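# Fit a spool piece between two spring-loaded pipe flanges

## Task

Place the spool piece between the two pipe ends so that each of its ends is seated fully within the raised ring of the flange it faces. The pipe ends are on springs and can be drawn back to make room. Use any number of arms. When finished, release the spool piece and move the hands away from it.

## Robot and tools

Robots: three identical i2rt Big YAM arms named arm1, arm2 and arm3. Each has six joints, a five-finger right hand and a wrist camera (arm1_cam_wrist, arm2_cam_wrist, arm3_cam_wrist). A fixed room camera is cam_high. Feet (base_link, scene frame, metres): arm1 at (0.549, -0.003, 0.800) facing roughly -x; arm2 at (0.001, 0.654, 0.737) facing roughly -y; arm3 at (0.004, -0.641, 0.770) facing roughly +y. Table tops under the arms are at z=0.720. Reach is about 1.07 m from the joint1 axis.

Frame: one shared scene frame, origin on the floor, +z up. Hand poses are 7 numbers [x, y, z, qw, qx, qy, qz], metres plus a unit quaternion. The hand point sits 0.045 m in front of the palm; its +z runs along the straight fingers, +y out of the palm, +x across the palm away from the thumb. Fingers are about 0.06-0.07 m long past the point; a wrist bracket on the little-finger side sticks out 0.10 m and can collide.

Tool move: arguments arm1, arm2, arm3 (each optional, one object per robot) and cameras. A robot omitted keeps its previous command. Inside a robot's object:
- joints: absolute targets by name. Arm joints in radians: joint1_rad -2.879..2.879 (yaw about foot, + is counter-clockwise from above), joint2_rad 0..3.141 (shoulder), joint3_rad 0..3.019 (elbow), joint4_rad -1.692..1.57 (wrist pitch, + lifts fingers), joint5_rad -1.57..1.57 (sideways swing, + to arm's right), joint6_rad -2.094..2.094 (roll). Hand keys on a -1..1 scale, absolute: hand_little, hand_ring, hand_middle, hand_index, hand_thumb_bend (+1 straight, -1 fully curled), hand_thumb_turn (+1 beside palm, -1 opposite the fingers). Settings (not motions): hand_force_limit -1..1 maps to about 0..10 N at the fingertip (0..15 N for the thumb); hand_speed -0.96..1 (full speed from +0.48 up). Scenes begin at force limit 0 and speed -0.8.
- target: an absolute hand pose in the scene frame, reached by a straight-line path starting from the current hand_target. When target is given, joints may only contain hand_ keys.
- speed: path top speed in m/s, 0.002..0.5 (default 0.25); rotation capped at twice this in rad/s. Only valid with target.
- min_time_s: 0.1..8 s, minimum duration of that robot's arm joint motions; only with joints.
cameras: list from arm1_cam_wrist, arm2_cam_wrist, arm3_cam_wrist, cam_high, or ["all"]; [] for none. An empty move returns full state of all robots plus images.

All motions in one call begin together; hand paths are timed so they finish together (0.5 to 10 s each, and a call never exceeds 15 s). The controller clamps each step to 100 mm and 20 degrees from the measured hand and solves damped IK, so hands lag, drift and may end 1 cm or more off. Paths do not avoid objects or other arms.

Results: per robot, joint_positions, hand and hand_target poses, Joint velocities ("within noise" when still), joint torques (joints 3 and 4 wrap at ±28 N m), hand_stopped_by (six words for little, ring, middle, index, thumb_bend, thumb_turn: moving, target, force, stalled, fault), and per-finger loads in N (positive means pushed open). A "move:" line gives done or the worst status per commanded robot. Status words: off_target (stopped short, may still push); time_out (joint kept a nearby target and keeps pushing; on_its_own lists these, send the reported position to relax it); not_followed / "joint command not followed" / "pose unreachable" (a safety or self-collision check held the arm back). Robots under "as last shown" were not commanded. Image order follows the "pictures" line; images may trail the state slightly.

wait: seconds 0..10, optional cameras; commands nothing and returns state.
zoom_image: camera name and region [x0, y0, x1, y1] in pixels from the top-left of that camera's newest image, up to 504 by 504.
show_instructions: no arguments; shows the reference pages.
finished_scene: scene = current scene number; irreversible, so only call it once the spool is seated and released.

Gripping: a finger motor only starts when its target changes by at least 0.002; it stops at the target or when load hits hand_force_limit. For a soft grip close at hand_speed -0.94 or slower. With the thumb turned opposite the fingers the hand can wrap objects roughly 0.035-0.065 m thick. To loosen, command a more open value than the reading.

Cautions: arms keep pushing on contact and do not stop themselves; hard arm-to-arm contact or a hand closing on another robot's fingers is penalised. Avoid dropping the spool, hitting fixed parts hard, pushing anything off the work area, or overloading fingers. Stretched or strained arms heat their motors; a MOTOR HOT line warns, and at 100 °C the arm goes limp for 30-60 s (keys then read limit_stop_at_motor_heat; resend targets). A refused call cancels later move/wait/finished_scene calls in the same reply. Loose objects may occasionally get a small external nudge.

Each tool is called after ">>>" by a JSON object that holds its "api" and its "payload".

Reference images:

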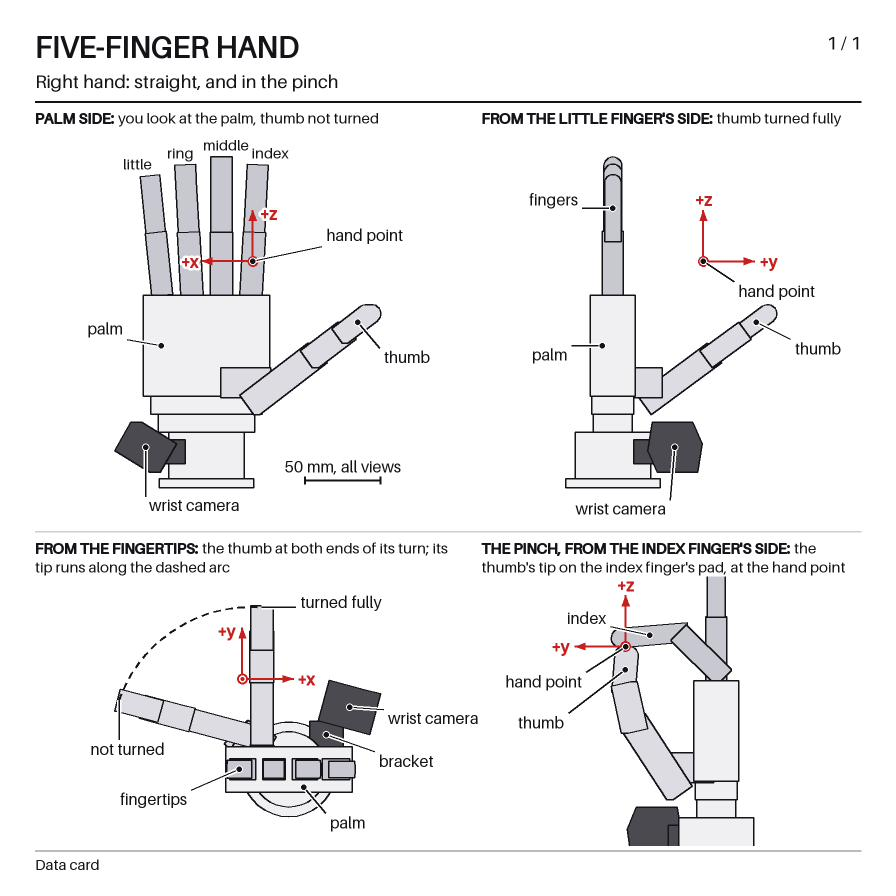

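## Session

>>> {"api": "move", "payload": {}}

Scene clock: 0.00 s.
Joint torques (N m): no reading
Motor temperatures (°C): arm1=[29 29 26 27 29 26] | arm2=[30 31 30 25 26 31] | arm3=[26 32 26 27 26 28]
Heat: arm1: hottest joint1_rad 29 °C; arm2: hottest joint2_rad 31 °C; arm3: hottest joint2_rad 32 °C.
Joint velocities: within noise
arm1.joint_positions: joint1_rad=+0.253 joint2_rad=+0.563 joint3_rad=+1.383 joint4_rad=-1.356 joint5_rad=+0.069 joint6_rad=-1.012 hand_little=+1.000 hand_ring=+1.000 hand_middle=+1.000 hand_index=+1.000 hand_thumb_turn=+1.000 hand_thumb_bend=+1.000 hand_force_limit=+0.000 hand_speed=-0.800
arm1.joint_status: not commanded
arm1.hand_stopped_by: target,target,target,target,target,target
arm1.little_load_n: 0.0
arm1.ring_load_n: 0.0
arm1.middle_load_n: 0.0
arm1.index_load_n: 0.0
arm1.thumb_bend_load_n: 0.0
arm1.thumb_turn_load_n: 0.0
arm1.hand: x=+0.3482 y=-0.0139 z=+1.2845 quat_wxyz=(+0.464, -0.130, -0.858, +0.179) (m; scene frame)
arm1.hand_target: x=+0.3493 y=-0.0136 z=+1.2931 quat_wxyz=(+0.473, -0.130, -0.852, +0.183) (m; scene frame)
arm1.hand_status: not commanded
arm2.joint_positions: joint1_rad=+0.335 joint2_rad=+0.630 joint3_rad=+1.396 joint4_rad=-1.341 joint5_rad=-0.223 joint6_rad=-1.376 hand_little=+1.000 hand_ring=+1.000 hand_middle=+1.000 hand_index=+1.000 hand_thumb_turn=+1.000 hand_thumb_bend=+1.000 hand_force_limit=+0.000 hand_speed=-0.800
arm2.joint_status: not commanded
arm2.hand_stopped_by: target,target,target,target,target,target
arm2.little_load_n: 0.0
arm2.ring_load_n: 0.0
arm2.middle_load_n: 0.0
arm2.index_load_n: 0.0
arm2.thumb_bend_load_n: 0.0
arm2.thumb_turn_load_n: 0.0
arm2.hand: x=+0.0716 y=+0.4274 z=+1.2261 quat_wxyz=(+0.150, +0.695, -0.529, +0.463) (m; scene frame)
arm2.hand_target: x=+0.0713 y=+0.4282 z=+1.2392 quat_wxyz=(+0.157, +0.691, -0.523, +0.474) (m; scene frame)
arm2.hand_status: not commanded
arm3.joint_positions: joint1_rad=+0.283 joint2_rad=+0.599 joint3_rad=+1.318 joint4_rad=-1.275 joint5_rad=-0.296 joint6_rad=-1.394 hand_little=+1.000 hand_ring=+1.000 hand_middle=+1.000 hand_index=+1.000 hand_thumb_turn=+1.000 hand_thumb_bend=+1.000 hand_force_limit=+0.000 hand_speed=-0.800
arm3.joint_status: not commanded
arm3.hand_stopped_by: target,target,target,target,target,target
arm3.little_load_n: 0.0
arm3.ring_load_n: 0.0
arm3.middle_load_n: 0.0
arm3.index_load_n: 0.0
arm3.thumb_bend_load_n: 0.0
arm3.thumb_turn_load_n: 0.0
arm3.hand: x=-0.0703 y=-0.4046 z=+1.2418 quat_wxyz=(-0.476, +0.524, +0.691, +0.144) (m; scene frame)
arm3.hand_target: x=-0.0701 y=-0.4051 z=+1.2552 quat_wxyz=(-0.487, +0.518, +0.687, +0.151) (m; scene frame)
arm3.hand_status: not commanded
pictures: arm1_cam_wrist, arm2_cam_wrist, arm3_cam_wrist, cam_high
Images, in order (width x height): arm1_cam_wrist 672x504, arm2_cam_wrist 672x504, arm3_cam_wrist 672x504, cam_high 672x504.

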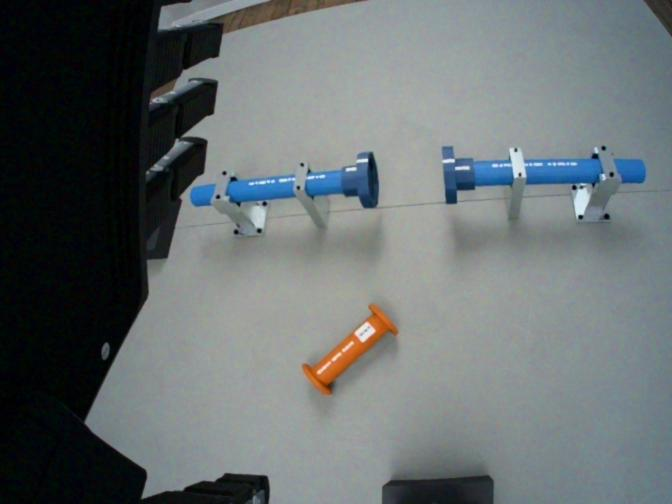

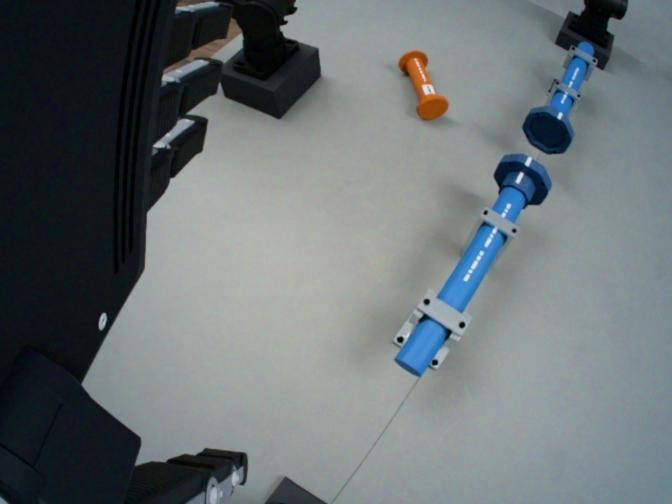

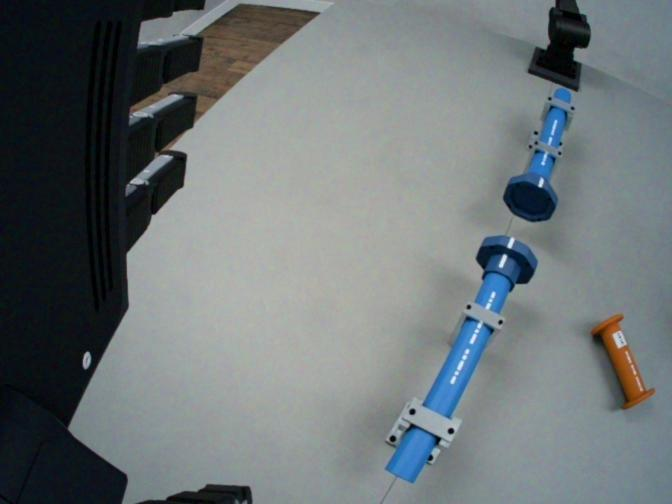

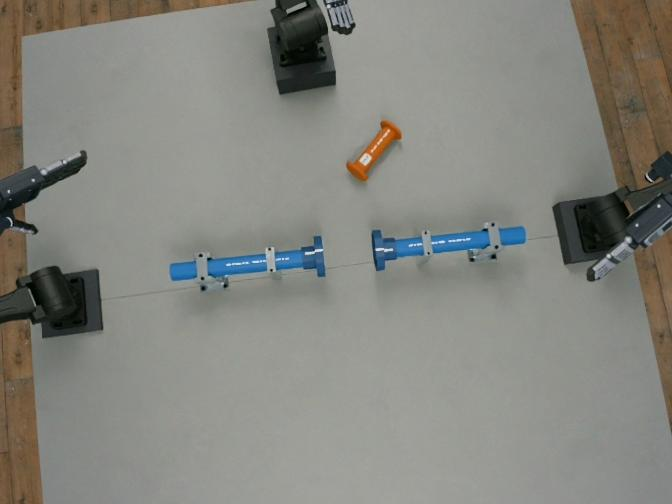

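>>> {"api": "zoom_image", "payload": {"camera": "cam_high", "region": [150, 190, 350, 340]}}

>>> {"api": "zoom_image", "payload": {"camera": "cam_high", "region": [340, 100, 540, 280]}}

>>> {"api": "zoom_image", "payload": {"camera": "arm1_cam_wrist", "region": [180, 120, 660, 420]}}

>>> {"api": "zoom_image", "payload": {"camera": "arm2_cam_wrist", "region": [370, 0, 660, 240]}}

>>> {"api": "zoom_image", "payload": {"camera": "arm3_cam_wrist", "region": [370, 60, 660, 300]}}

Scaled by 2.520.

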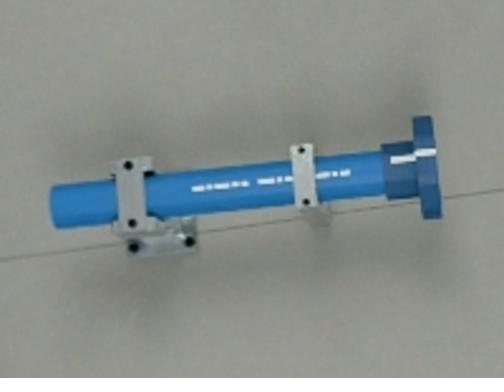

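Scaled by 2.520.

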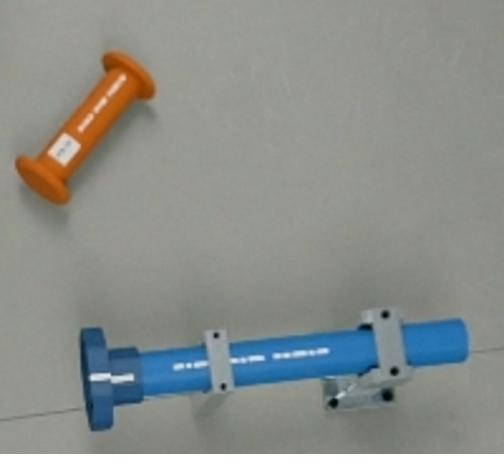

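Scaled by 1.050 from the camera's 672x504 image, which has a finer 960x720 frame.

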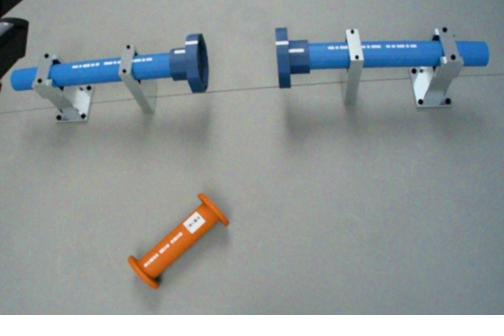

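Scaled by 1.738 from the camera's 672x504 image, which has a finer 960x720 frame.

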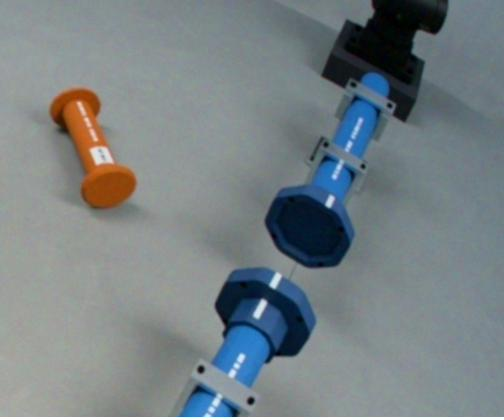

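Scaled by 1.738 from the camera's 672x504 image, which has a finer 960x720 frame.

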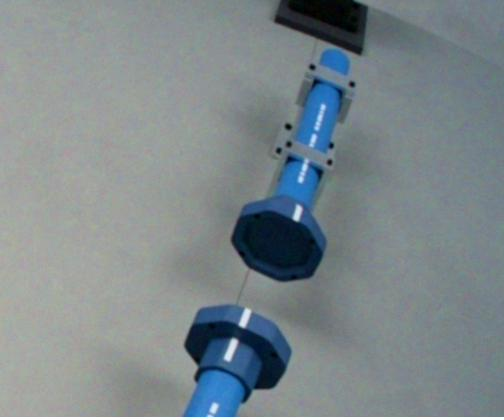

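>>> {"api": "move", "payload": {"arm1": {"target": [0.285, -0.135, 0.90, 0.1403, -0.3387, -0.8596, 0.3561], "speed": 0.3, "joints": {"hand_thumb_turn": -1, "hand_speed": 0.2}}, "arm3": {"target": [0.02, -0.10, 1.0, 0.2588, -0.9658, 0.0168, -0.0045], "speed": 0.3, "joints": {"hand_thumb_turn": -1, "hand_speed": 0.2}}, "cameras": ["all"]}}

Scene clock: 197.70 s.
Joint torques (N m): arm1=[0.15 -1.9 8.43 2.54 -0.34 0.03] | arm2=[1.79 2.96 8.17 1.88 -0.24 -0.09] | arm3=[-1.67 -10.93 15.53 0.96 0.04 0.08]
Motor temperatures (°C): arm1=[28 28 32 26 27 25] | arm2=[30 30 36 25 25 29] | arm3=[25 31 33 26 25 27]
Heat: arm1: hottest joint3_rad 32 °C; arm2: hottest joint3_rad 36 °C; arm3: hottest joint3_rad 33 °C.
move: arm1 done; arm3 off_target
Joint velocities: within noise
arm1.joint_positions: joint1_rad=+0.158 joint2_rad=+0.820 joint3_rad=+0.522 joint4_rad=-0.595 joint5_rad=-0.429 joint6_rad=-0.488 hand_little=+1.000 hand_ring=+1.000 hand_middle=+1.000 hand_index=+1.000 hand_thumb_turn=-1.000 hand_thumb_bend=+1.000 hand_force_limit=+0.000 hand_speed=+0.200
arm1.joint_status: all done
arm1.hand_stopped_by: target,target,target,target,target,target
arm1.little_load_n: 0.0
arm1.ring_load_n: 0.0
arm1.middle_load_n: 0.0
arm1.index_load_n: 0.0
arm1.thumb_bend_load_n: -0.5
arm1.thumb_turn_load_n: 0.0
arm1.hand: x=+0.2877 y=-0.1376 z=+0.9048 quat_wxyz=(+0.142, -0.328, -0.863, +0.357) (m; scene frame)
arm1.hand_target: x=+0.2851 y=-0.1349 z=+0.9002 quat_wxyz=(+0.140, -0.339, -0.860, +0.356) (m; scene frame)
arm1.hand_status: done (0.006 m and 1.3 deg from the pose sent, 0.408 m and 49.0 deg at the start)
arm2: as last shown
arm2.thumb_bend_load_n: 0.5
arm3.joint_positions: joint1_rad=-0.081 joint2_rad=+1.534 joint3_rad=+1.431 joint4_rad=-0.987 joint5_rad=-0.031 joint6_rad=-0.057 hand_little=+1.000 hand_ring=+1.000 hand_middle=+1.000 hand_index=+1.000 hand_thumb_turn=-1.000 hand_thumb_bend=+1.000 hand_force_limit=+0.000 hand_speed=+0.200
arm3.joint_status: all done
arm3.hand_stopped_by: target,target,target,target,target,target
arm3.little_load_n: 0.0
arm3.ring_load_n: 0.0
arm3.middle_load_n: 0.0
arm3.index_load_n: 0.0
arm3.thumb_bend_load_n: 0.0
arm3.thumb_turn_load_n: 0.5
arm3.hand: x=+0.0131 y=-0.1153 z=+0.9765 quat_wxyz=(-0.238, +0.971, -0.007, +0.002) (m; scene frame)
arm3.hand_target: x=+0.0199 y=-0.1011 z=+1.0002 quat_wxyz=(-0.259, +0.966, -0.017, +0.004) (m; scene frame)
arm3.hand_status: off_target (0.029 m and 2.7 deg from the pose sent, 0.399 m and 103.6 deg at the start)
pictures: arm1_cam_wrist, arm2_cam_wrist, arm3_cam_wrist, cam_high
Images, in order (width x height): arm1_cam_wrist 672x504, arm2_cam_wrist 672x504, arm3_cam_wrist 672x504, cam_high 672x504.

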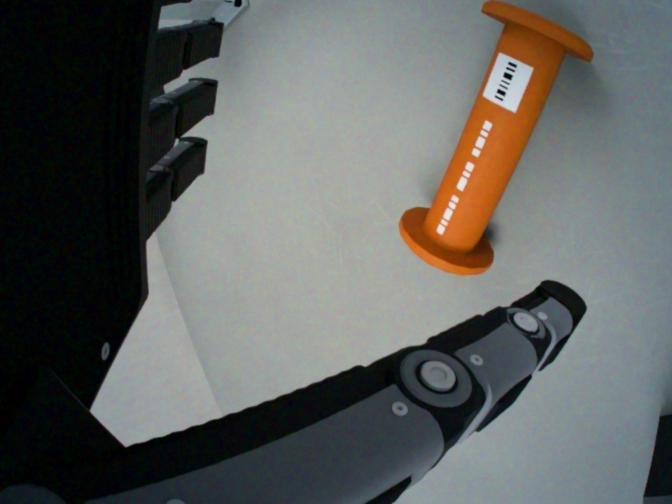

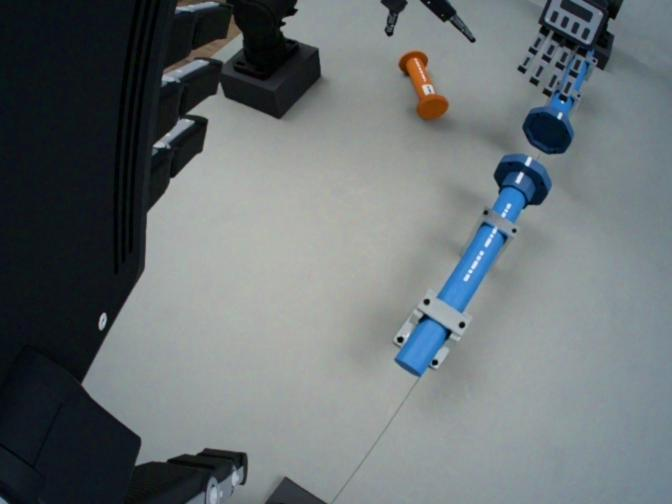

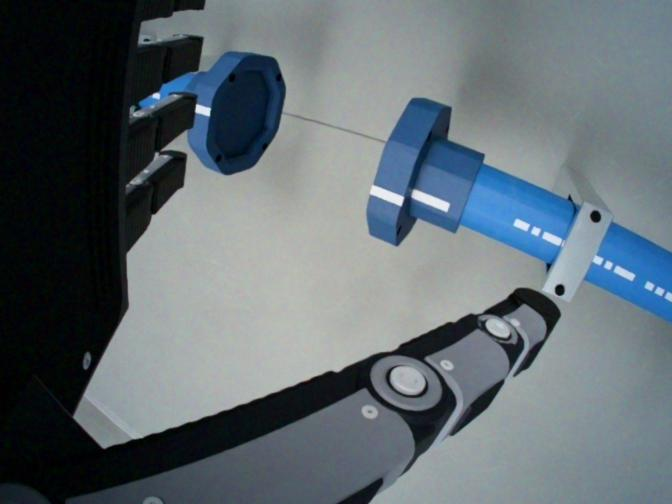

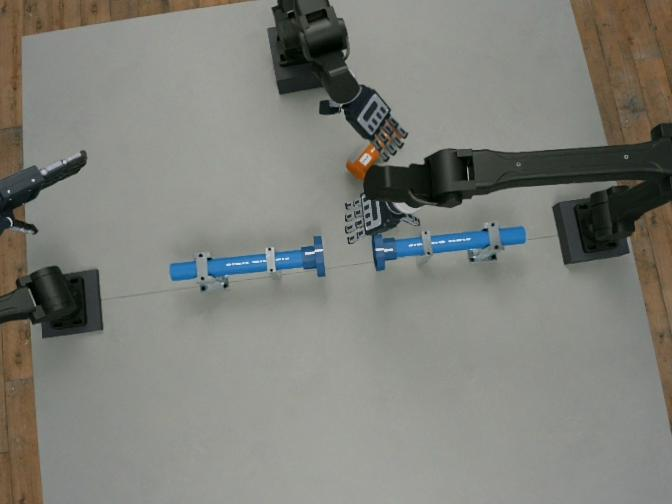

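>>> {"api": "move", "payload": {"arm1": {"target": [0.274, -0.167, 0.835, 0.1674, -0.3216, -0.8267, 0.4304], "speed": 0.25}, "arm3": {"target": [0.02, -0.08, 0.95, 0.2588, -0.9658, 0.0168, -0.0045], "speed": 0.25}, "cameras": ["arm1_cam_wrist", "arm3_cam_wrist", "cam_high"]}}

Scene clock: 237.20 s.
Joint torques (N m): arm1=[2.61 -2.73 7.17 2.78 -0.17 0.03] | arm2=[1.79 2.9 8.18 1.88 -0.24 -0.09] | arm3=[-1.38 -11.46 11.02 2.02 0.04 0.09]
Motor temperatures (°C): arm1=[28 28 31 26 27 25] | arm2=[30 30 36 25 25 28] | arm3=[25 33 37 26 25 27]
Heat: arm1: hottest joint3_rad 31 °C; arm2: hottest joint3_rad 36 °C; arm3: hottest joint3_rad 37 °C.
move: arm1 done; arm3 done
Joint velocities: within noise
arm1.joint_positions: joint1_rad=+0.175 joint2_rad=+0.960 joint3_rad=+0.307 joint4_rad=-0.048 joint5_rad=-0.477 joint6_rad=-0.378 hand_little=+1.000 hand_ring=+1.000 hand_middle=+1.000 hand_index=+1.000 hand_thumb_turn=-1.000 hand_thumb_bend=+1.000 hand_force_limit=+0.000 hand_speed=+0.200
arm1.joint_status: not commanded
arm1.hand_stopped_by: target,target,target,target,target,target
arm1.little_load_n: 0.0
arm1.ring_load_n: 0.0
arm1.middle_load_n: 0.0
arm1.index_load_n: 0.0
arm1.thumb_bend_load_n: 0.0
arm1.thumb_turn_load_n: 0.0
arm1.hand: x=+0.2701 y=-0.1616 z=+0.8402 quat_wxyz=(+0.175, -0.323, -0.825, +0.430) (m; scene frame)
arm1.hand_target: x=+0.2744 y=-0.1666 z=+0.8351 quat_wxyz=(+0.167, -0.322, -0.827, +0.430) (m; scene frame)
arm1.hand_status: done (0.008 m and 0.9 deg from the pose sent, 0.077 m and 9.9 deg at the start)
arm2: as last shown
arm2.thumb_bend_load_n: 0.0
arm3.joint_positions: joint1_rad=-0.081 joint2_rad=+1.605 joint3_rad=+1.431 joint4_rad=-0.896 joint5_rad=-0.029 joint6_rad=-0.054 hand_little=+1.000 hand_ring=+1.000 hand_middle=+1.000 hand_index=+1.000 hand_thumb_turn=-1.000 hand_thumb_bend=+1.000 hand_force_limit=+0.000 hand_speed=+0.200
arm3.joint_status: not commanded
arm3.hand_stopped_by: target,target,target,target,target,target
arm3.little_load_n: 0.0
arm3.ring_load_n: 0.0
arm3.middle_load_n: 0.0
arm3.index_load_n: 0.0
arm3.thumb_bend_load_n: 0.0
arm3.thumb_turn_load_n: 0.0
arm3.hand: x=+0.0156 y=-0.0866 z=+0.9464 quat_wxyz=(-0.248, +0.969, -0.009, +0.003) (m; scene frame)
arm3.hand_target: x=+0.0200 y=-0.0800 z=+0.9502 quat_wxyz=(-0.259, +0.966, -0.017, +0.004) (m; scene frame)
arm3.hand_status: done (0.009 m and 1.5 deg from the pose sent, 0.045 m and 2.7 deg at the start)
pictures: arm1_cam_wrist, arm3_cam_wrist, cam_high
Images, in order (width x height): arm1_cam_wrist 672x504, arm3_cam_wrist 672x504, cam_high 672x504.

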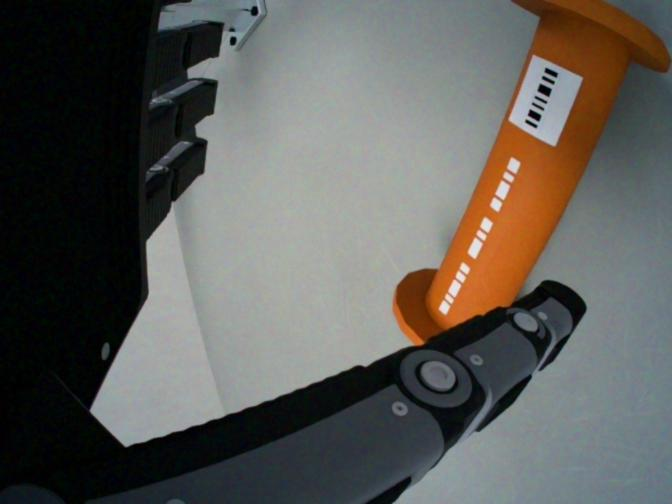

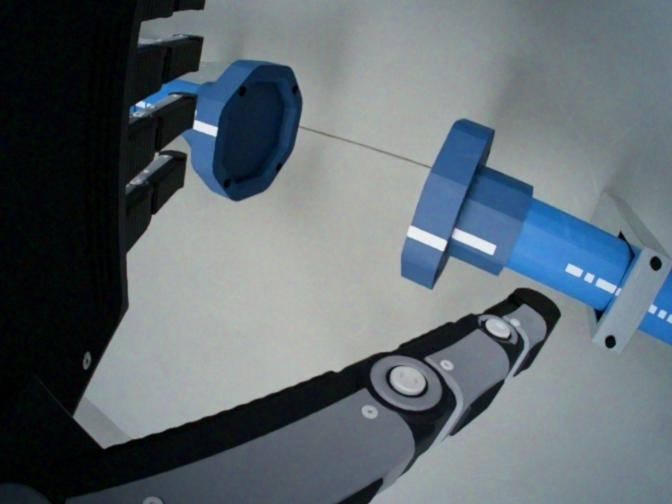

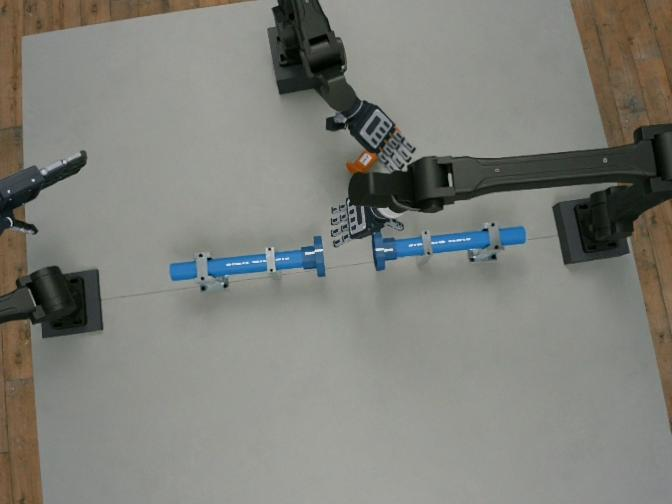

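>>> {"api": "move", "payload": {"arm1": {"target": [0.2826, -0.1712, 0.757, 0.1674, -0.3216, -0.8267, 0.4304], "speed": 0.2}, "cameras": ["arm1_cam_wrist", "arm3_cam_wrist"]}}

>>> {"api": "zoom_image", "payload": {"camera": "arm3_cam_wrist", "region": [180, 40, 560, 320]}}

Scene clock: 259.43 s.
Joint torques (N m): arm1=[2.55 -4.37 4.45 2.81 -0.16 0.01] | arm2=[1.79 2.9 8.18 1.88 -0.24 -0.1] | arm3=[-1.38 -11.99 11.03 2.02 0.06 0.08]
Motor temperatures (°C): arm1=[28 28 31 26 27 25] | arm2=[30 29 36 25 25 28] | arm3=[25 34 36 26 25 27]
Heat: arm1: hottest joint3_rad 31 °C; arm2: hottest joint3_rad 36 °C; arm3: hottest joint3_rad 36 °C.
move: arm1 done
Joint velocities: within noise
arm1.joint_positions: joint1_rad=+0.204 joint2_rad=+1.326 joint3_rad=+0.192 joint4_rad=+0.443 joint5_rad=-0.455 joint6_rad=-0.357 hand_little=+1.000 hand_ring=+1.000 hand_middle=+1.000 hand_index=+1.000 hand_thumb_turn=-1.000 hand_thumb_bend=+1.000 hand_force_limit=+0.000 hand_speed=+0.200
arm1.joint_status: not commanded
arm1.hand_stopped_by: target,target,target,target,target,target
arm1.little_load_n: 0.0
arm1.ring_load_n: 0.0
arm1.middle_load_n: 0.0
arm1.index_load_n: 0.0
arm1.thumb_bend_load_n: 0.0
arm1.thumb_turn_load_n: 0.0
arm1.hand: x=+0.2764 y=-0.1666 z=+0.7615 quat_wxyz=(+0.175, -0.323, -0.825, +0.430) (m; scene frame)
arm1.hand_target: x=+0.2827 y=-0.1709 z=+0.7572 quat_wxyz=(+0.167, -0.322, -0.827, +0.430) (m; scene frame)
arm1.hand_status: done (0.009 m and 0.9 deg from the pose sent, 0.085 m and 0.9 deg at the start)
arm2, arm3: as last shown
arm2.index_load_n: -0.5
pictures: arm1_cam_wrist, arm3_cam_wrist
Images, in order (width x height): arm1_cam_wrist 672x504, arm3_cam_wrist 672x504.

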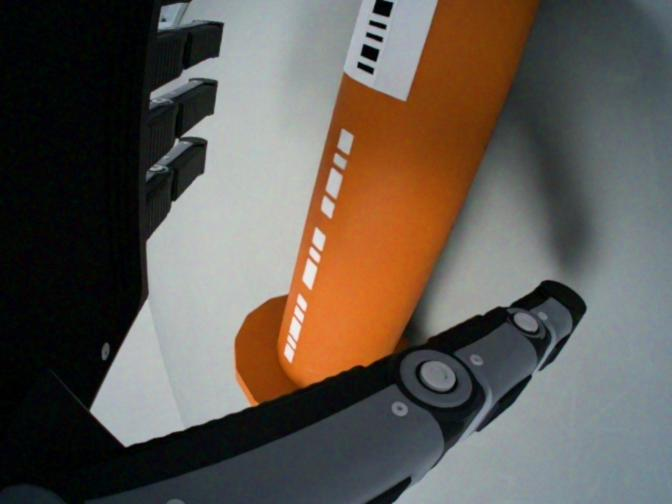

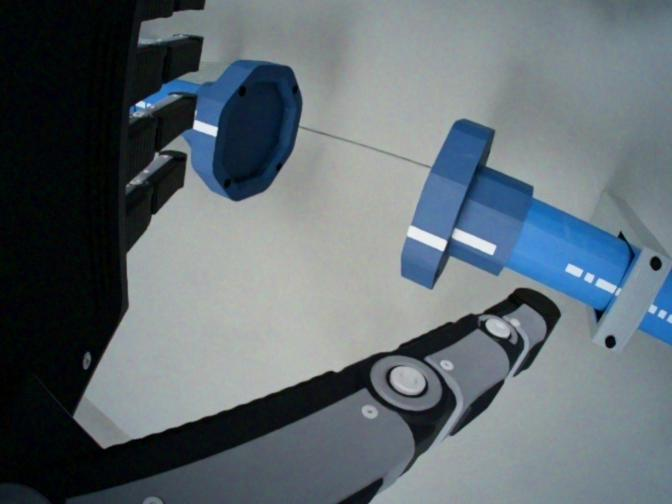

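Scaled by 1.326 from the camera's 672x504 image, which has a finer 960x720 frame.

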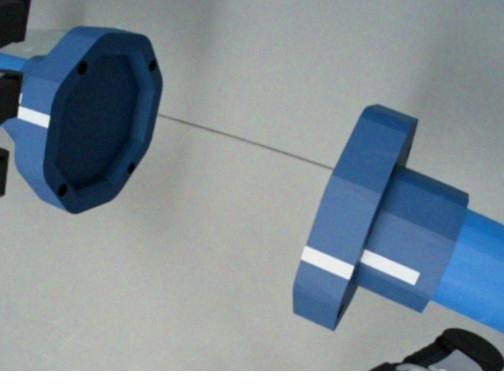

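>>> {"api": "move", "payload": {"arm1": {"target": [0.288, -0.165, 0.745, 0.1674, -0.3216, -0.8267, 0.4304], "speed": 0.1, "joints": {"hand_thumb_bend": 0.6}}}}

>>> {"api": "move", "payload": {"arm1": {"joints": {"hand_speed": -0.8, "hand_force_limit": 0.0, "hand_index": -0.6, "hand_middle": -0.6, "hand_ring": -0.6, "hand_little": -0.6, "hand_thumb_bend": -0.6}}, "cameras": ["arm1_cam_wrist", "cam_high"]}}

Scene clock: 275.50 s.
Joint torques (N m): arm1=[0.97 -4.78 3.88 2.71 -0.34 -0.12] | arm2=[1.79 2.96 8.17 1.88 -0.24 -0.09] | arm3=[-1.38 -11.99 11 2.04 0.05 0.09]
Motor temperatures (°C): arm1=[28 28 30 26 27 25] | arm2=[30 29 36 25 25 28] | arm3=[25 35 35 26 25 27]
Heat: arm1: hottest joint3_rad 30 °C; arm2: hottest joint3_rad 36 °C; arm3: hottest joint2_rad 35 °C.
move: arm1 done
Joint velocities: within noise
arm1.joint_positions: joint1_rad=+0.204 joint2_rad=+1.391 joint3_rad=+0.168 joint4_rad=+0.526 joint5_rad=-0.467 joint6_rad=-0.357 hand_little=+1.000 hand_ring=+1.000 hand_middle=+1.000 hand_index=+1.000 hand_thumb_turn=-1.000 hand_thumb_bend=+0.600 hand_force_limit=+0.000 hand_speed=+0.200
arm1.joint_status: all done
arm1.hand_stopped_by: target,target,target,target,target,target
arm1.little_load_n: 0.0
arm1.ring_load_n: 0.0
arm1.middle_load_n: 0.0
arm1.index_load_n: 0.0
arm1.thumb_bend_load_n: 0.0
arm1.thumb_turn_load_n: 0.0
arm1.hand: x=+0.2852 y=-0.1664 z=+0.7490 quat_wxyz=(+0.169, -0.322, -0.826, +0.432) (m; scene frame)
arm1.hand_target: x=+0.2881 y=-0.1650 z=+0.7451 quat_wxyz=(+0.167, -0.322, -0.827, +0.430) (m; scene frame)
arm1.hand_status: done (0.005 m and 0.3 deg from the pose sent, 0.020 m and 0.9 deg at the start)
arm2, arm3: as last shown
arm2.index_load_n: 0.0
arm3.little_load_n: -0.5
pictures: none

Scene clock: 279.93 s.
Joint torques (N m): arm1=[0.97 -4.89 3.89 2.77 -0.28 -0.14] | arm2=[1.79 2.9 8.17 1.89 -0.24 -0.1] | arm3=[-1.32 -11.93 11.06 1.99 0.04 0.08]
Motor temperatures (°C): arm1=[28 28 30 26 27 25] | arm2=[30 29 36 25 25 28] | arm3=[25 35 35 26 25 27]
Heat: arm1: hottest joint3_rad 30 °C; arm2: hottest joint3_rad 36 °C; arm3: hottest joint2_rad 35 °C.
move: arm1 off_target
Joint velocities: within noise
arm1.joint_positions: joint1_rad=+0.204 joint2_rad=+1.393 joint3_rad=+0.168 joint4_rad=+0.527 joint5_rad=-0.468 joint6_rad=-0.358 hand_little=+0.078 hand_ring=+0.134 hand_middle=+0.172 hand_index=+0.208 hand_thumb_turn=-1.000 hand_thumb_bend=+0.198 hand_force_limit=+0.000 hand_speed=-0.800
arm1.joint_status: hand_little off_target (ended at +0.078, target -0.600); hand_ring off_target (ended at +0.134, target -0.600); hand_middle off_target (ended at +0.172, target -0.600); hand_index off_target (ended at +0.208, target -0.600); hand_thumb_bend off_target (ended at +0.198, target -0.600); the others done
arm1.hand_stopped_by: force,force,force,force,force,target
arm1.little_load_n: 5.0
arm1.ring_load_n: 0.0
arm1.middle_load_n: 1.5
arm1.index_load_n: 4.5
arm1.thumb_bend_load_n: 13.0
arm1.thumb_turn_load_n: 6.0
arm1.hand: x=+0.2859 y=-0.1664 z=+0.7484 quat_wxyz=(+0.168, -0.322, -0.826, +0.432) (m; scene frame)
arm1.hand_target: x=+0.2882 y=-0.1650 z=+0.7451 quat_wxyz=(+0.167, -0.322, -0.827, +0.430) (m; scene frame)
arm1.hand_status: not commanded
arm2, arm3: as last shown
arm3.little_load_n: 0.0
pictures: arm1_cam_wrist, cam_high
Images, in order (width x height): arm1_cam_wrist 672x504, cam_high 672x504.

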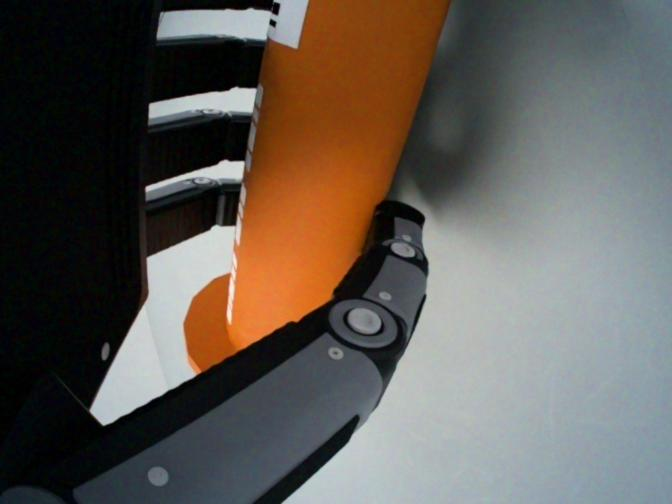

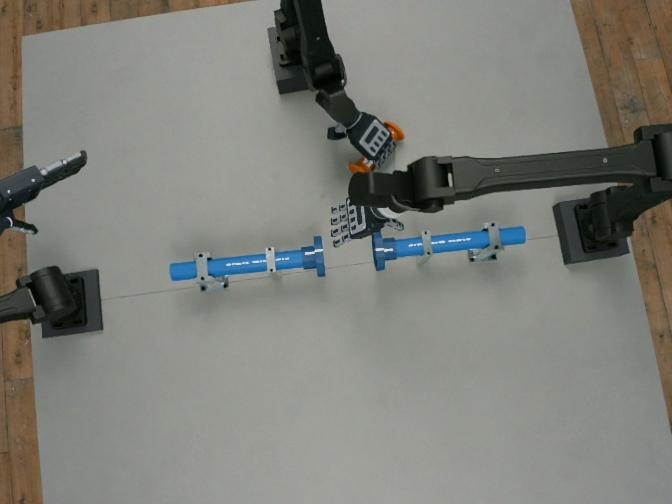

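>>> {"api": "move", "payload": {"arm1": {"joints": {"hand_speed": -0.85, "hand_force_limit": 0.4, "hand_index": -0.8, "hand_middle": -0.8, "hand_ring": -0.8, "hand_little": -0.8, "hand_thumb_bend": -0.8}}}}

>>> {"api": "move", "payload": {"arm1": {"target": [0.288, -0.165, 0.785, 0.1674, -0.3216, -0.8267, 0.4304], "speed": 0.08}, "cameras": ["arm1_cam_wrist", "cam_high"]}}

Scene clock: 284.13 s.
Joint torques (N m): arm1=[1.08 -4.84 3.88 2.74 -0.21 -0.14] | arm2=[1.79 2.96 8.17 1.88 -0.24 -0.09] | arm3=[-1.38 -11.69 10.99 1.99 0.04 0.07]
Motor temperatures (°C): arm1=[28 28 30 26 27 25] | arm2=[30 29 36 25 25 28] | arm3=[25 35 35 26 25 27]
Heat: arm1: hottest joint3_rad 30 °C; arm2: hottest joint3_rad 36 °C; arm3: hottest joint2_rad 35 °C.
move: arm1 off_target
Joint velocities: within noise
arm1.joint_positions: joint1_rad=+0.204 joint2_rad=+1.393 joint3_rad=+0.168 joint4_rad=+0.528 joint5_rad=-0.469 joint6_rad=-0.357 hand_little=+0.052 hand_ring=+0.083 hand_middle=+0.121 hand_index=+0.170 hand_thumb_turn=-1.000 hand_thumb_bend=+0.201 hand_force_limit=+0.400 hand_speed=-0.850
arm1.joint_status: hand_little off_target (ended at +0.052, target -0.800); hand_ring off_target (ended at +0.083, target -0.800); hand_middle off_target (ended at +0.121, target -0.800); hand_index off_target (ended at +0.170, target -0.800); hand_thumb_bend off_target (ended at +0.201, target -0.800); the others done
arm1.hand_stopped_by: force,force,force,force,force,target
arm1.little_load_n: 1.5
arm1.ring_load_n: 8.5
arm1.middle_load_n: 8.0
arm1.index_load_n: 4.0
arm1.thumb_bend_load_n: 25.5
arm1.thumb_turn_load_n: 6.5
arm1.hand: x=+0.2860 y=-0.1667 z=+0.7486 quat_wxyz=(+0.167, -0.322, -0.826, +0.432) (m; scene frame)
arm1.hand_target: x=+0.2881 y=-0.1650 z=+0.7451 quat_wxyz=(+0.167, -0.322, -0.827, +0.430) (m; scene frame)
arm1.hand_status: not commanded
arm2, arm3: as last shown
pictures: none

Scene clock: 285.50 s.
Joint torques (N m): arm1=[1.03 -6.3 8.12 2.06 -0.31 -0.13] | arm2=[1.79 2.96 8.17 1.88 -0.24 -0.1] | arm3=[-1.44 -12.1 11.02 2.04 0.05 0.07]
Motor temperatures (°C): arm1=[28 28 30 26 27 25] | arm2=[30 29 36 25 25 28] | arm3=[25 35 35 26 25 27]
Heat: arm1: hottest joint3_rad 30 °C; arm2: hottest joint3_rad 36 °C; arm3: hottest joint2_rad 35 °C.
move: arm1 off_target
Joint velocities: within noise
arm1.joint_positions: joint1_rad=+0.204 joint2_rad=+1.166 joint3_rad=+0.168 joint4_rad=+0.247 joint5_rad=-0.467 joint6_rad=-0.357 hand_little=+0.052 hand_ring=+0.083 hand_middle=+0.121 hand_index=+0.170 hand_thumb_turn=-1.000 hand_thumb_bend=+0.201 hand_force_limit=+0.400 hand_speed=-0.850
arm1.joint_status: not commanded
arm1.hand_stopped_by: force,force,force,force,force,target
arm1.little_load_n: 1.0
arm1.ring_load_n: 8.0
arm1.middle_load_n: 7.5
arm1.index_load_n: 4.5
arm1.thumb_bend_load_n: 25.5
arm1.thumb_turn_load_n: 6.5
arm1.hand: x=+0.3056 y=-0.1614 z=+0.7695 quat_wxyz=(+0.149, -0.332, -0.833, +0.418) (m; scene frame)
arm1.hand_target: x=+0.2884 y=-0.1651 z=+0.7849 quat_wxyz=(+0.167, -0.322, -0.827, +0.430) (m; scene frame)
arm1.hand_status: off_target (0.024 m and 2.9 deg from the pose sent, 0.036 m and 0.3 deg at the start)
arm2, arm3: as last shown
pictures: arm1_cam_wrist, cam_high
Images, in order (width x height): arm1_cam_wrist 672x504, cam_high 672x504.

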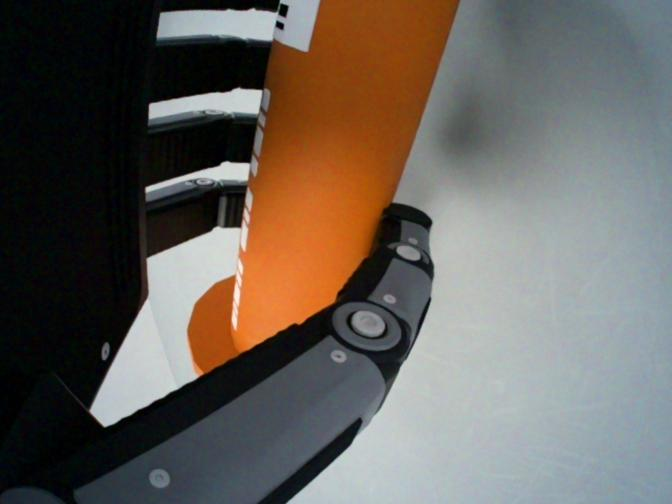

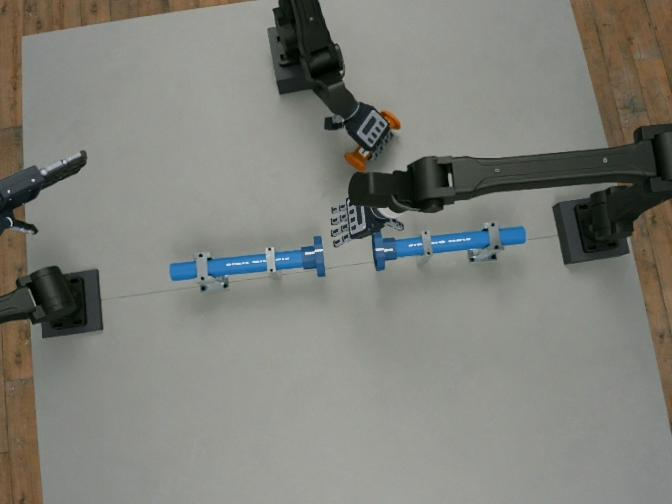

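>>> {"api": "move", "payload": {"arm1": {"target": [0.24, -0.09, 0.96, 0.3597, -0.6230, -0.6016, 0.3474], "speed": 0.2}, "arm3": {"target": [-0.039, -0.115, 1.00, 0, -0.9999, 0.0174, 0], "speed": 0.2, "joints": {"hand_little": -1}}, "cameras": ["all"]}}

Scene clock: 313.97 s.
Joint torques (N m): arm1=[2.55 -2.84 15.39 2.33 0.32 0.04] | arm2=[1.79 2.96 8.17 1.88 -0.24 -0.1] | arm3=[0.03 -14.27 14.34 -0.02 -0.07 0.1]
Motor temperatures (°C): arm1=[28 28 31 26 27 25] | arm2=[29 29 37 25 25 28] | arm3=[25 35 35 26 25 27]
Heat: arm1: hottest joint3_rad 31 °C; arm2: hottest joint3_rad 37 °C; arm3: hottest joint2_rad 35 °C.
move: arm1 off_target; arm3 off_target
Joint velocities: within noise
arm1.joint_positions: joint1_rad=+0.281 joint2_rad=+0.582 joint3_rad=+0.379 joint4_rad=-0.451 joint5_rad=+0.320 joint6_rad=+0.188 hand_little=+0.052 hand_ring=+0.083 hand_middle=+0.121 hand_index=+0.170 hand_thumb_turn=-1.000 hand_thumb_bend=+0.201 hand_force_limit=+0.400 hand_speed=-0.850
arm1.joint_status: not commanded
arm1.hand_stopped_by: force,force,force,force,force,target
arm1.little_load_n: 1.0
arm1.ring_load_n: 8.0
arm1.middle_load_n: 7.5
arm1.index_load_n: 4.5
arm1.thumb_bend_load_n: 25.5
arm1.thumb_turn_load_n: 6.5
arm1.hand: x=+0.2578 y=-0.0778 z=+0.9120 quat_wxyz=(+0.345, -0.634, -0.620, +0.307) (m; scene frame)
arm1.hand_target: x=+0.2417 y=-0.0892 z=+0.9593 quat_wxyz=(+0.359, -0.623, -0.602, +0.348) (m; scene frame)
arm1.hand_status: off_target (0.053 m and 5.5 deg from the pose sent, 0.214 m and 50.0 deg at the start)
arm2.joint_positions: joint1_rad=+0.335 joint2_rad=+0.630 joint3_rad=+1.396 joint4_rad=-1.341 joint5_rad=-0.223 joint6_rad=-1.376 hand_little=+1.000 hand_ring=+1.000 hand_middle=+1.000 hand_index=+1.000 hand_thumb_turn=+1.000 hand_thumb_bend=+1.000 hand_force_limit=+0.000 hand_speed=-0.800
arm2.joint_status: not commanded
arm2.hand_stopped_by: target,target,target,target,target,target
arm2.little_load_n: 0.0
arm2.ring_load_n: 0.0
arm2.middle_load_n: 0.0
arm2.index_load_n: 0.5
arm2.thumb_bend_load_n: 0.0
arm2.thumb_turn_load_n: 0.0
arm2.hand: x=+0.0716 y=+0.4274 z=+1.2261 quat_wxyz=(+0.150, +0.695, -0.529, +0.463) (m; scene frame)
arm2.hand_target: x=+0.0713 y=+0.4282 z=+1.2392 quat_wxyz=(+0.157, +0.691, -0.523, +0.474) (m; scene frame)
arm2.hand_status: not commanded
arm3.joint_positions: joint1_rad=+0.004 joint2_rad=+1.873 joint3_rad=+1.904 joint4_rad=-1.633 joint5_rad=+0.001 joint6_rad=+0.044 hand_little=-1.000 hand_ring=+1.000 hand_middle=+1.000 hand_index=+1.000 hand_thumb_turn=-1.000 hand_thumb_bend=+1.000 hand_force_limit=+0.000 hand_speed=+0.200
arm3.joint_status: all done
arm3.hand_stopped_by: target,target,target,target,target,target
arm3.little_load_n: 0.0
arm3.ring_load_n: 0.0
arm3.middle_load_n: 0.0
arm3.index_load_n: 0.0
arm3.thumb_bend_load_n: 0.0
arm3.thumb_turn_load_n: 0.0
arm3.hand: x=-0.0316 y=-0.1269 z=+0.9878 quat_wxyz=(+0.016, +1.000, -0.020, +0.001) (m; scene frame)
arm3.hand_target: x=-0.0390 y=-0.1158 z=+0.9999 quat_wxyz=(+0.000, +1.000, -0.017, +0.000) (m; scene frame)
arm3.hand_status: off_target (0.019 m and 1.8 deg from the pose sent, 0.082 m and 28.7 deg at the start)
pictures: arm1_cam_wrist, arm2_cam_wrist, arm3_cam_wrist, cam_high
Images, in order (width x height): arm1_cam_wrist 672x504, arm2_cam_wrist 672x504, arm3_cam_wrist 672x504, cam_high 672x504.

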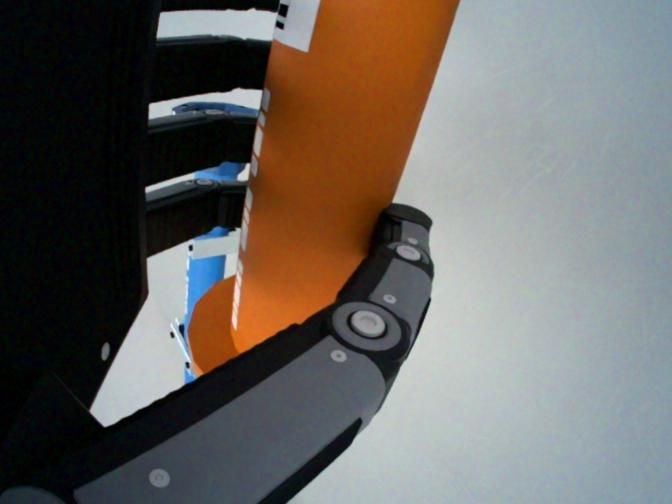

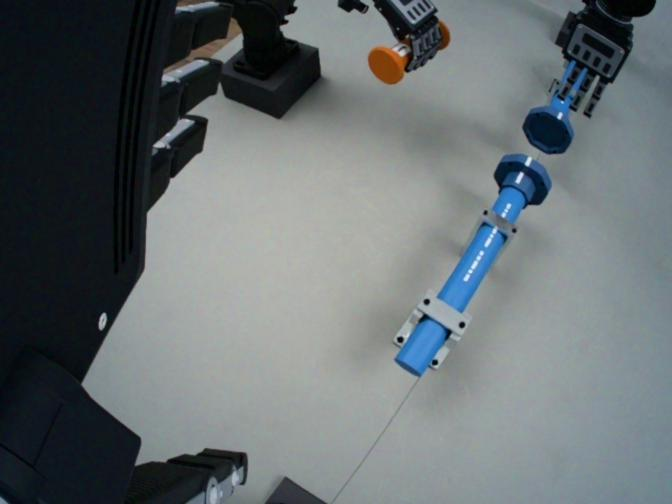

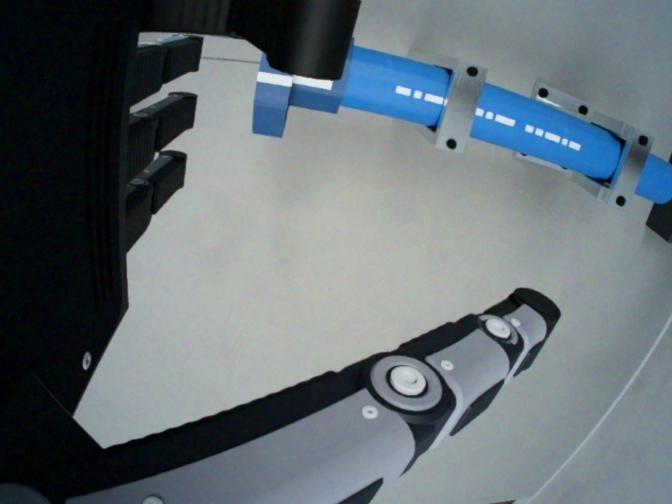

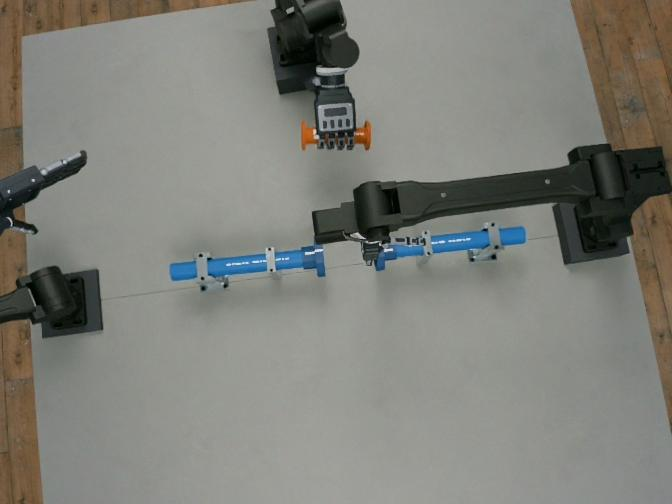

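>>> {"api": "move", "payload": {"arm3": {"target": [-0.045, -0.112, 0.96, 0, -0.9999, 0.0174, 0], "speed": 0.1}, "cameras": ["arm2_cam_wrist", "arm3_cam_wrist"]}}

>>> {"api": "zoom_image", "payload": {"camera": "arm2_cam_wrist", "region": [440, 20, 640, 220]}}

Scene clock: 323.90 s.
Joint torques (N m): arm1=[2.49 -2.73 15.39 2.25 0.32 0.01] | arm2=[1.79 2.9 8.17 1.88 -0.24 -0.09] | arm3=[0.21 -14.74 10 0.96 -0.06 0.06]
Motor temperatures (°C): arm1=[28 28 34 26 27 25] | arm2=[29 29 37 25 25 28] | arm3=[25 36 36 26 25 27]
Heat: arm1: hottest joint3_rad 34 °C; arm2: hottest joint3_rad 37 °C; arm3: hottest joint2_rad 36 °C.
move: arm3 done
Joint velocities: within noise
arm1, arm2: as last shown
arm1.middle_load_n: 8.0
arm1.hand: x=+0.2578 y=-0.0777 z=+0.9120 quat_wxyz=(+0.345, -0.634, -0.620, +0.307) (m; scene frame)
arm1.hand_target: x=+0.2417 y=-0.0891 z=+0.9592 quat_wxyz=(+0.359, -0.623, -0.602, +0.348) (m; scene frame)
arm2.index_load_n: 0.0
arm3.joint_positions: joint1_rad=+0.012 joint2_rad=+1.888 joint3_rad=+1.861 joint4_rad=-1.555 joint5_rad=+0.001 joint6_rad=+0.054 hand_little=-1.000 hand_ring=+1.000 hand_middle=+1.000 hand_index=+1.000 hand_thumb_turn=-1.000 hand_thumb_bend=+1.000 hand_force_limit=+0.000 hand_speed=+0.200
arm3.joint_status: not commanded
arm3.hand_stopped_by: target,target,target,target,target,target
arm3.little_load_n: 0.5
arm3.ring_load_n: 0.0
arm3.middle_load_n: 0.0
arm3.index_load_n: 0.0
arm3.thumb_bend_load_n: 0.0
arm3.thumb_turn_load_n: 0.0
arm3.hand: x=-0.0368 y=-0.1161 z=+0.9617 quat_wxyz=(+0.005, +1.000, -0.020, +0.001) (m; scene frame)
arm3.hand_target: x=-0.0450 y=-0.1121 z=+0.9601 quat_wxyz=(+0.000, +1.000, -0.017, +0.000) (m; scene frame)
arm3.hand_status: done (0.009 m and 0.7 deg from the pose sent, 0.034 m and 1.8 deg at the start)
pictures: arm2_cam_wrist, arm3_cam_wrist
Images, in order (width x height): arm2_cam_wrist 672x504, arm3_cam_wrist 672x504.

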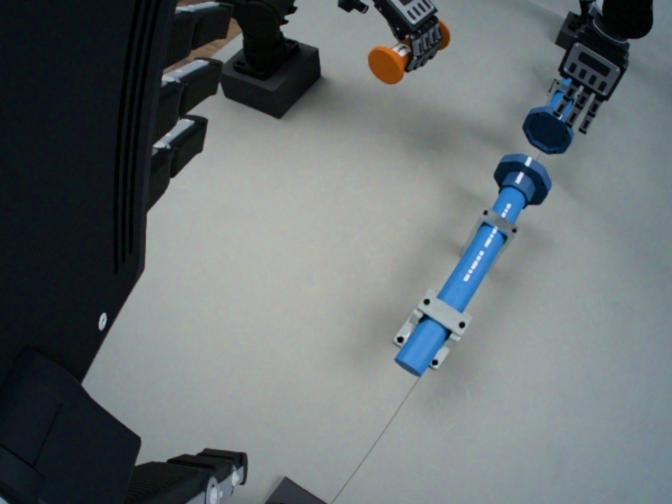

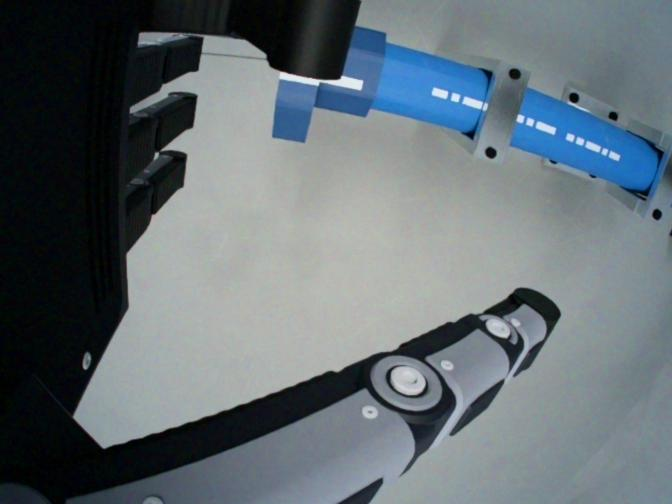

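Scaled by 2.520 from the camera's 672x504 image, which has a finer 960x720 frame.

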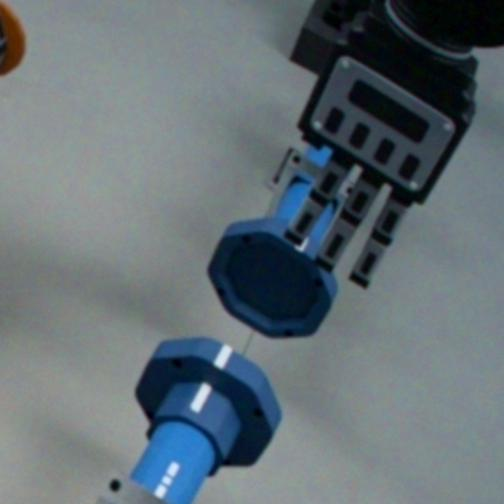

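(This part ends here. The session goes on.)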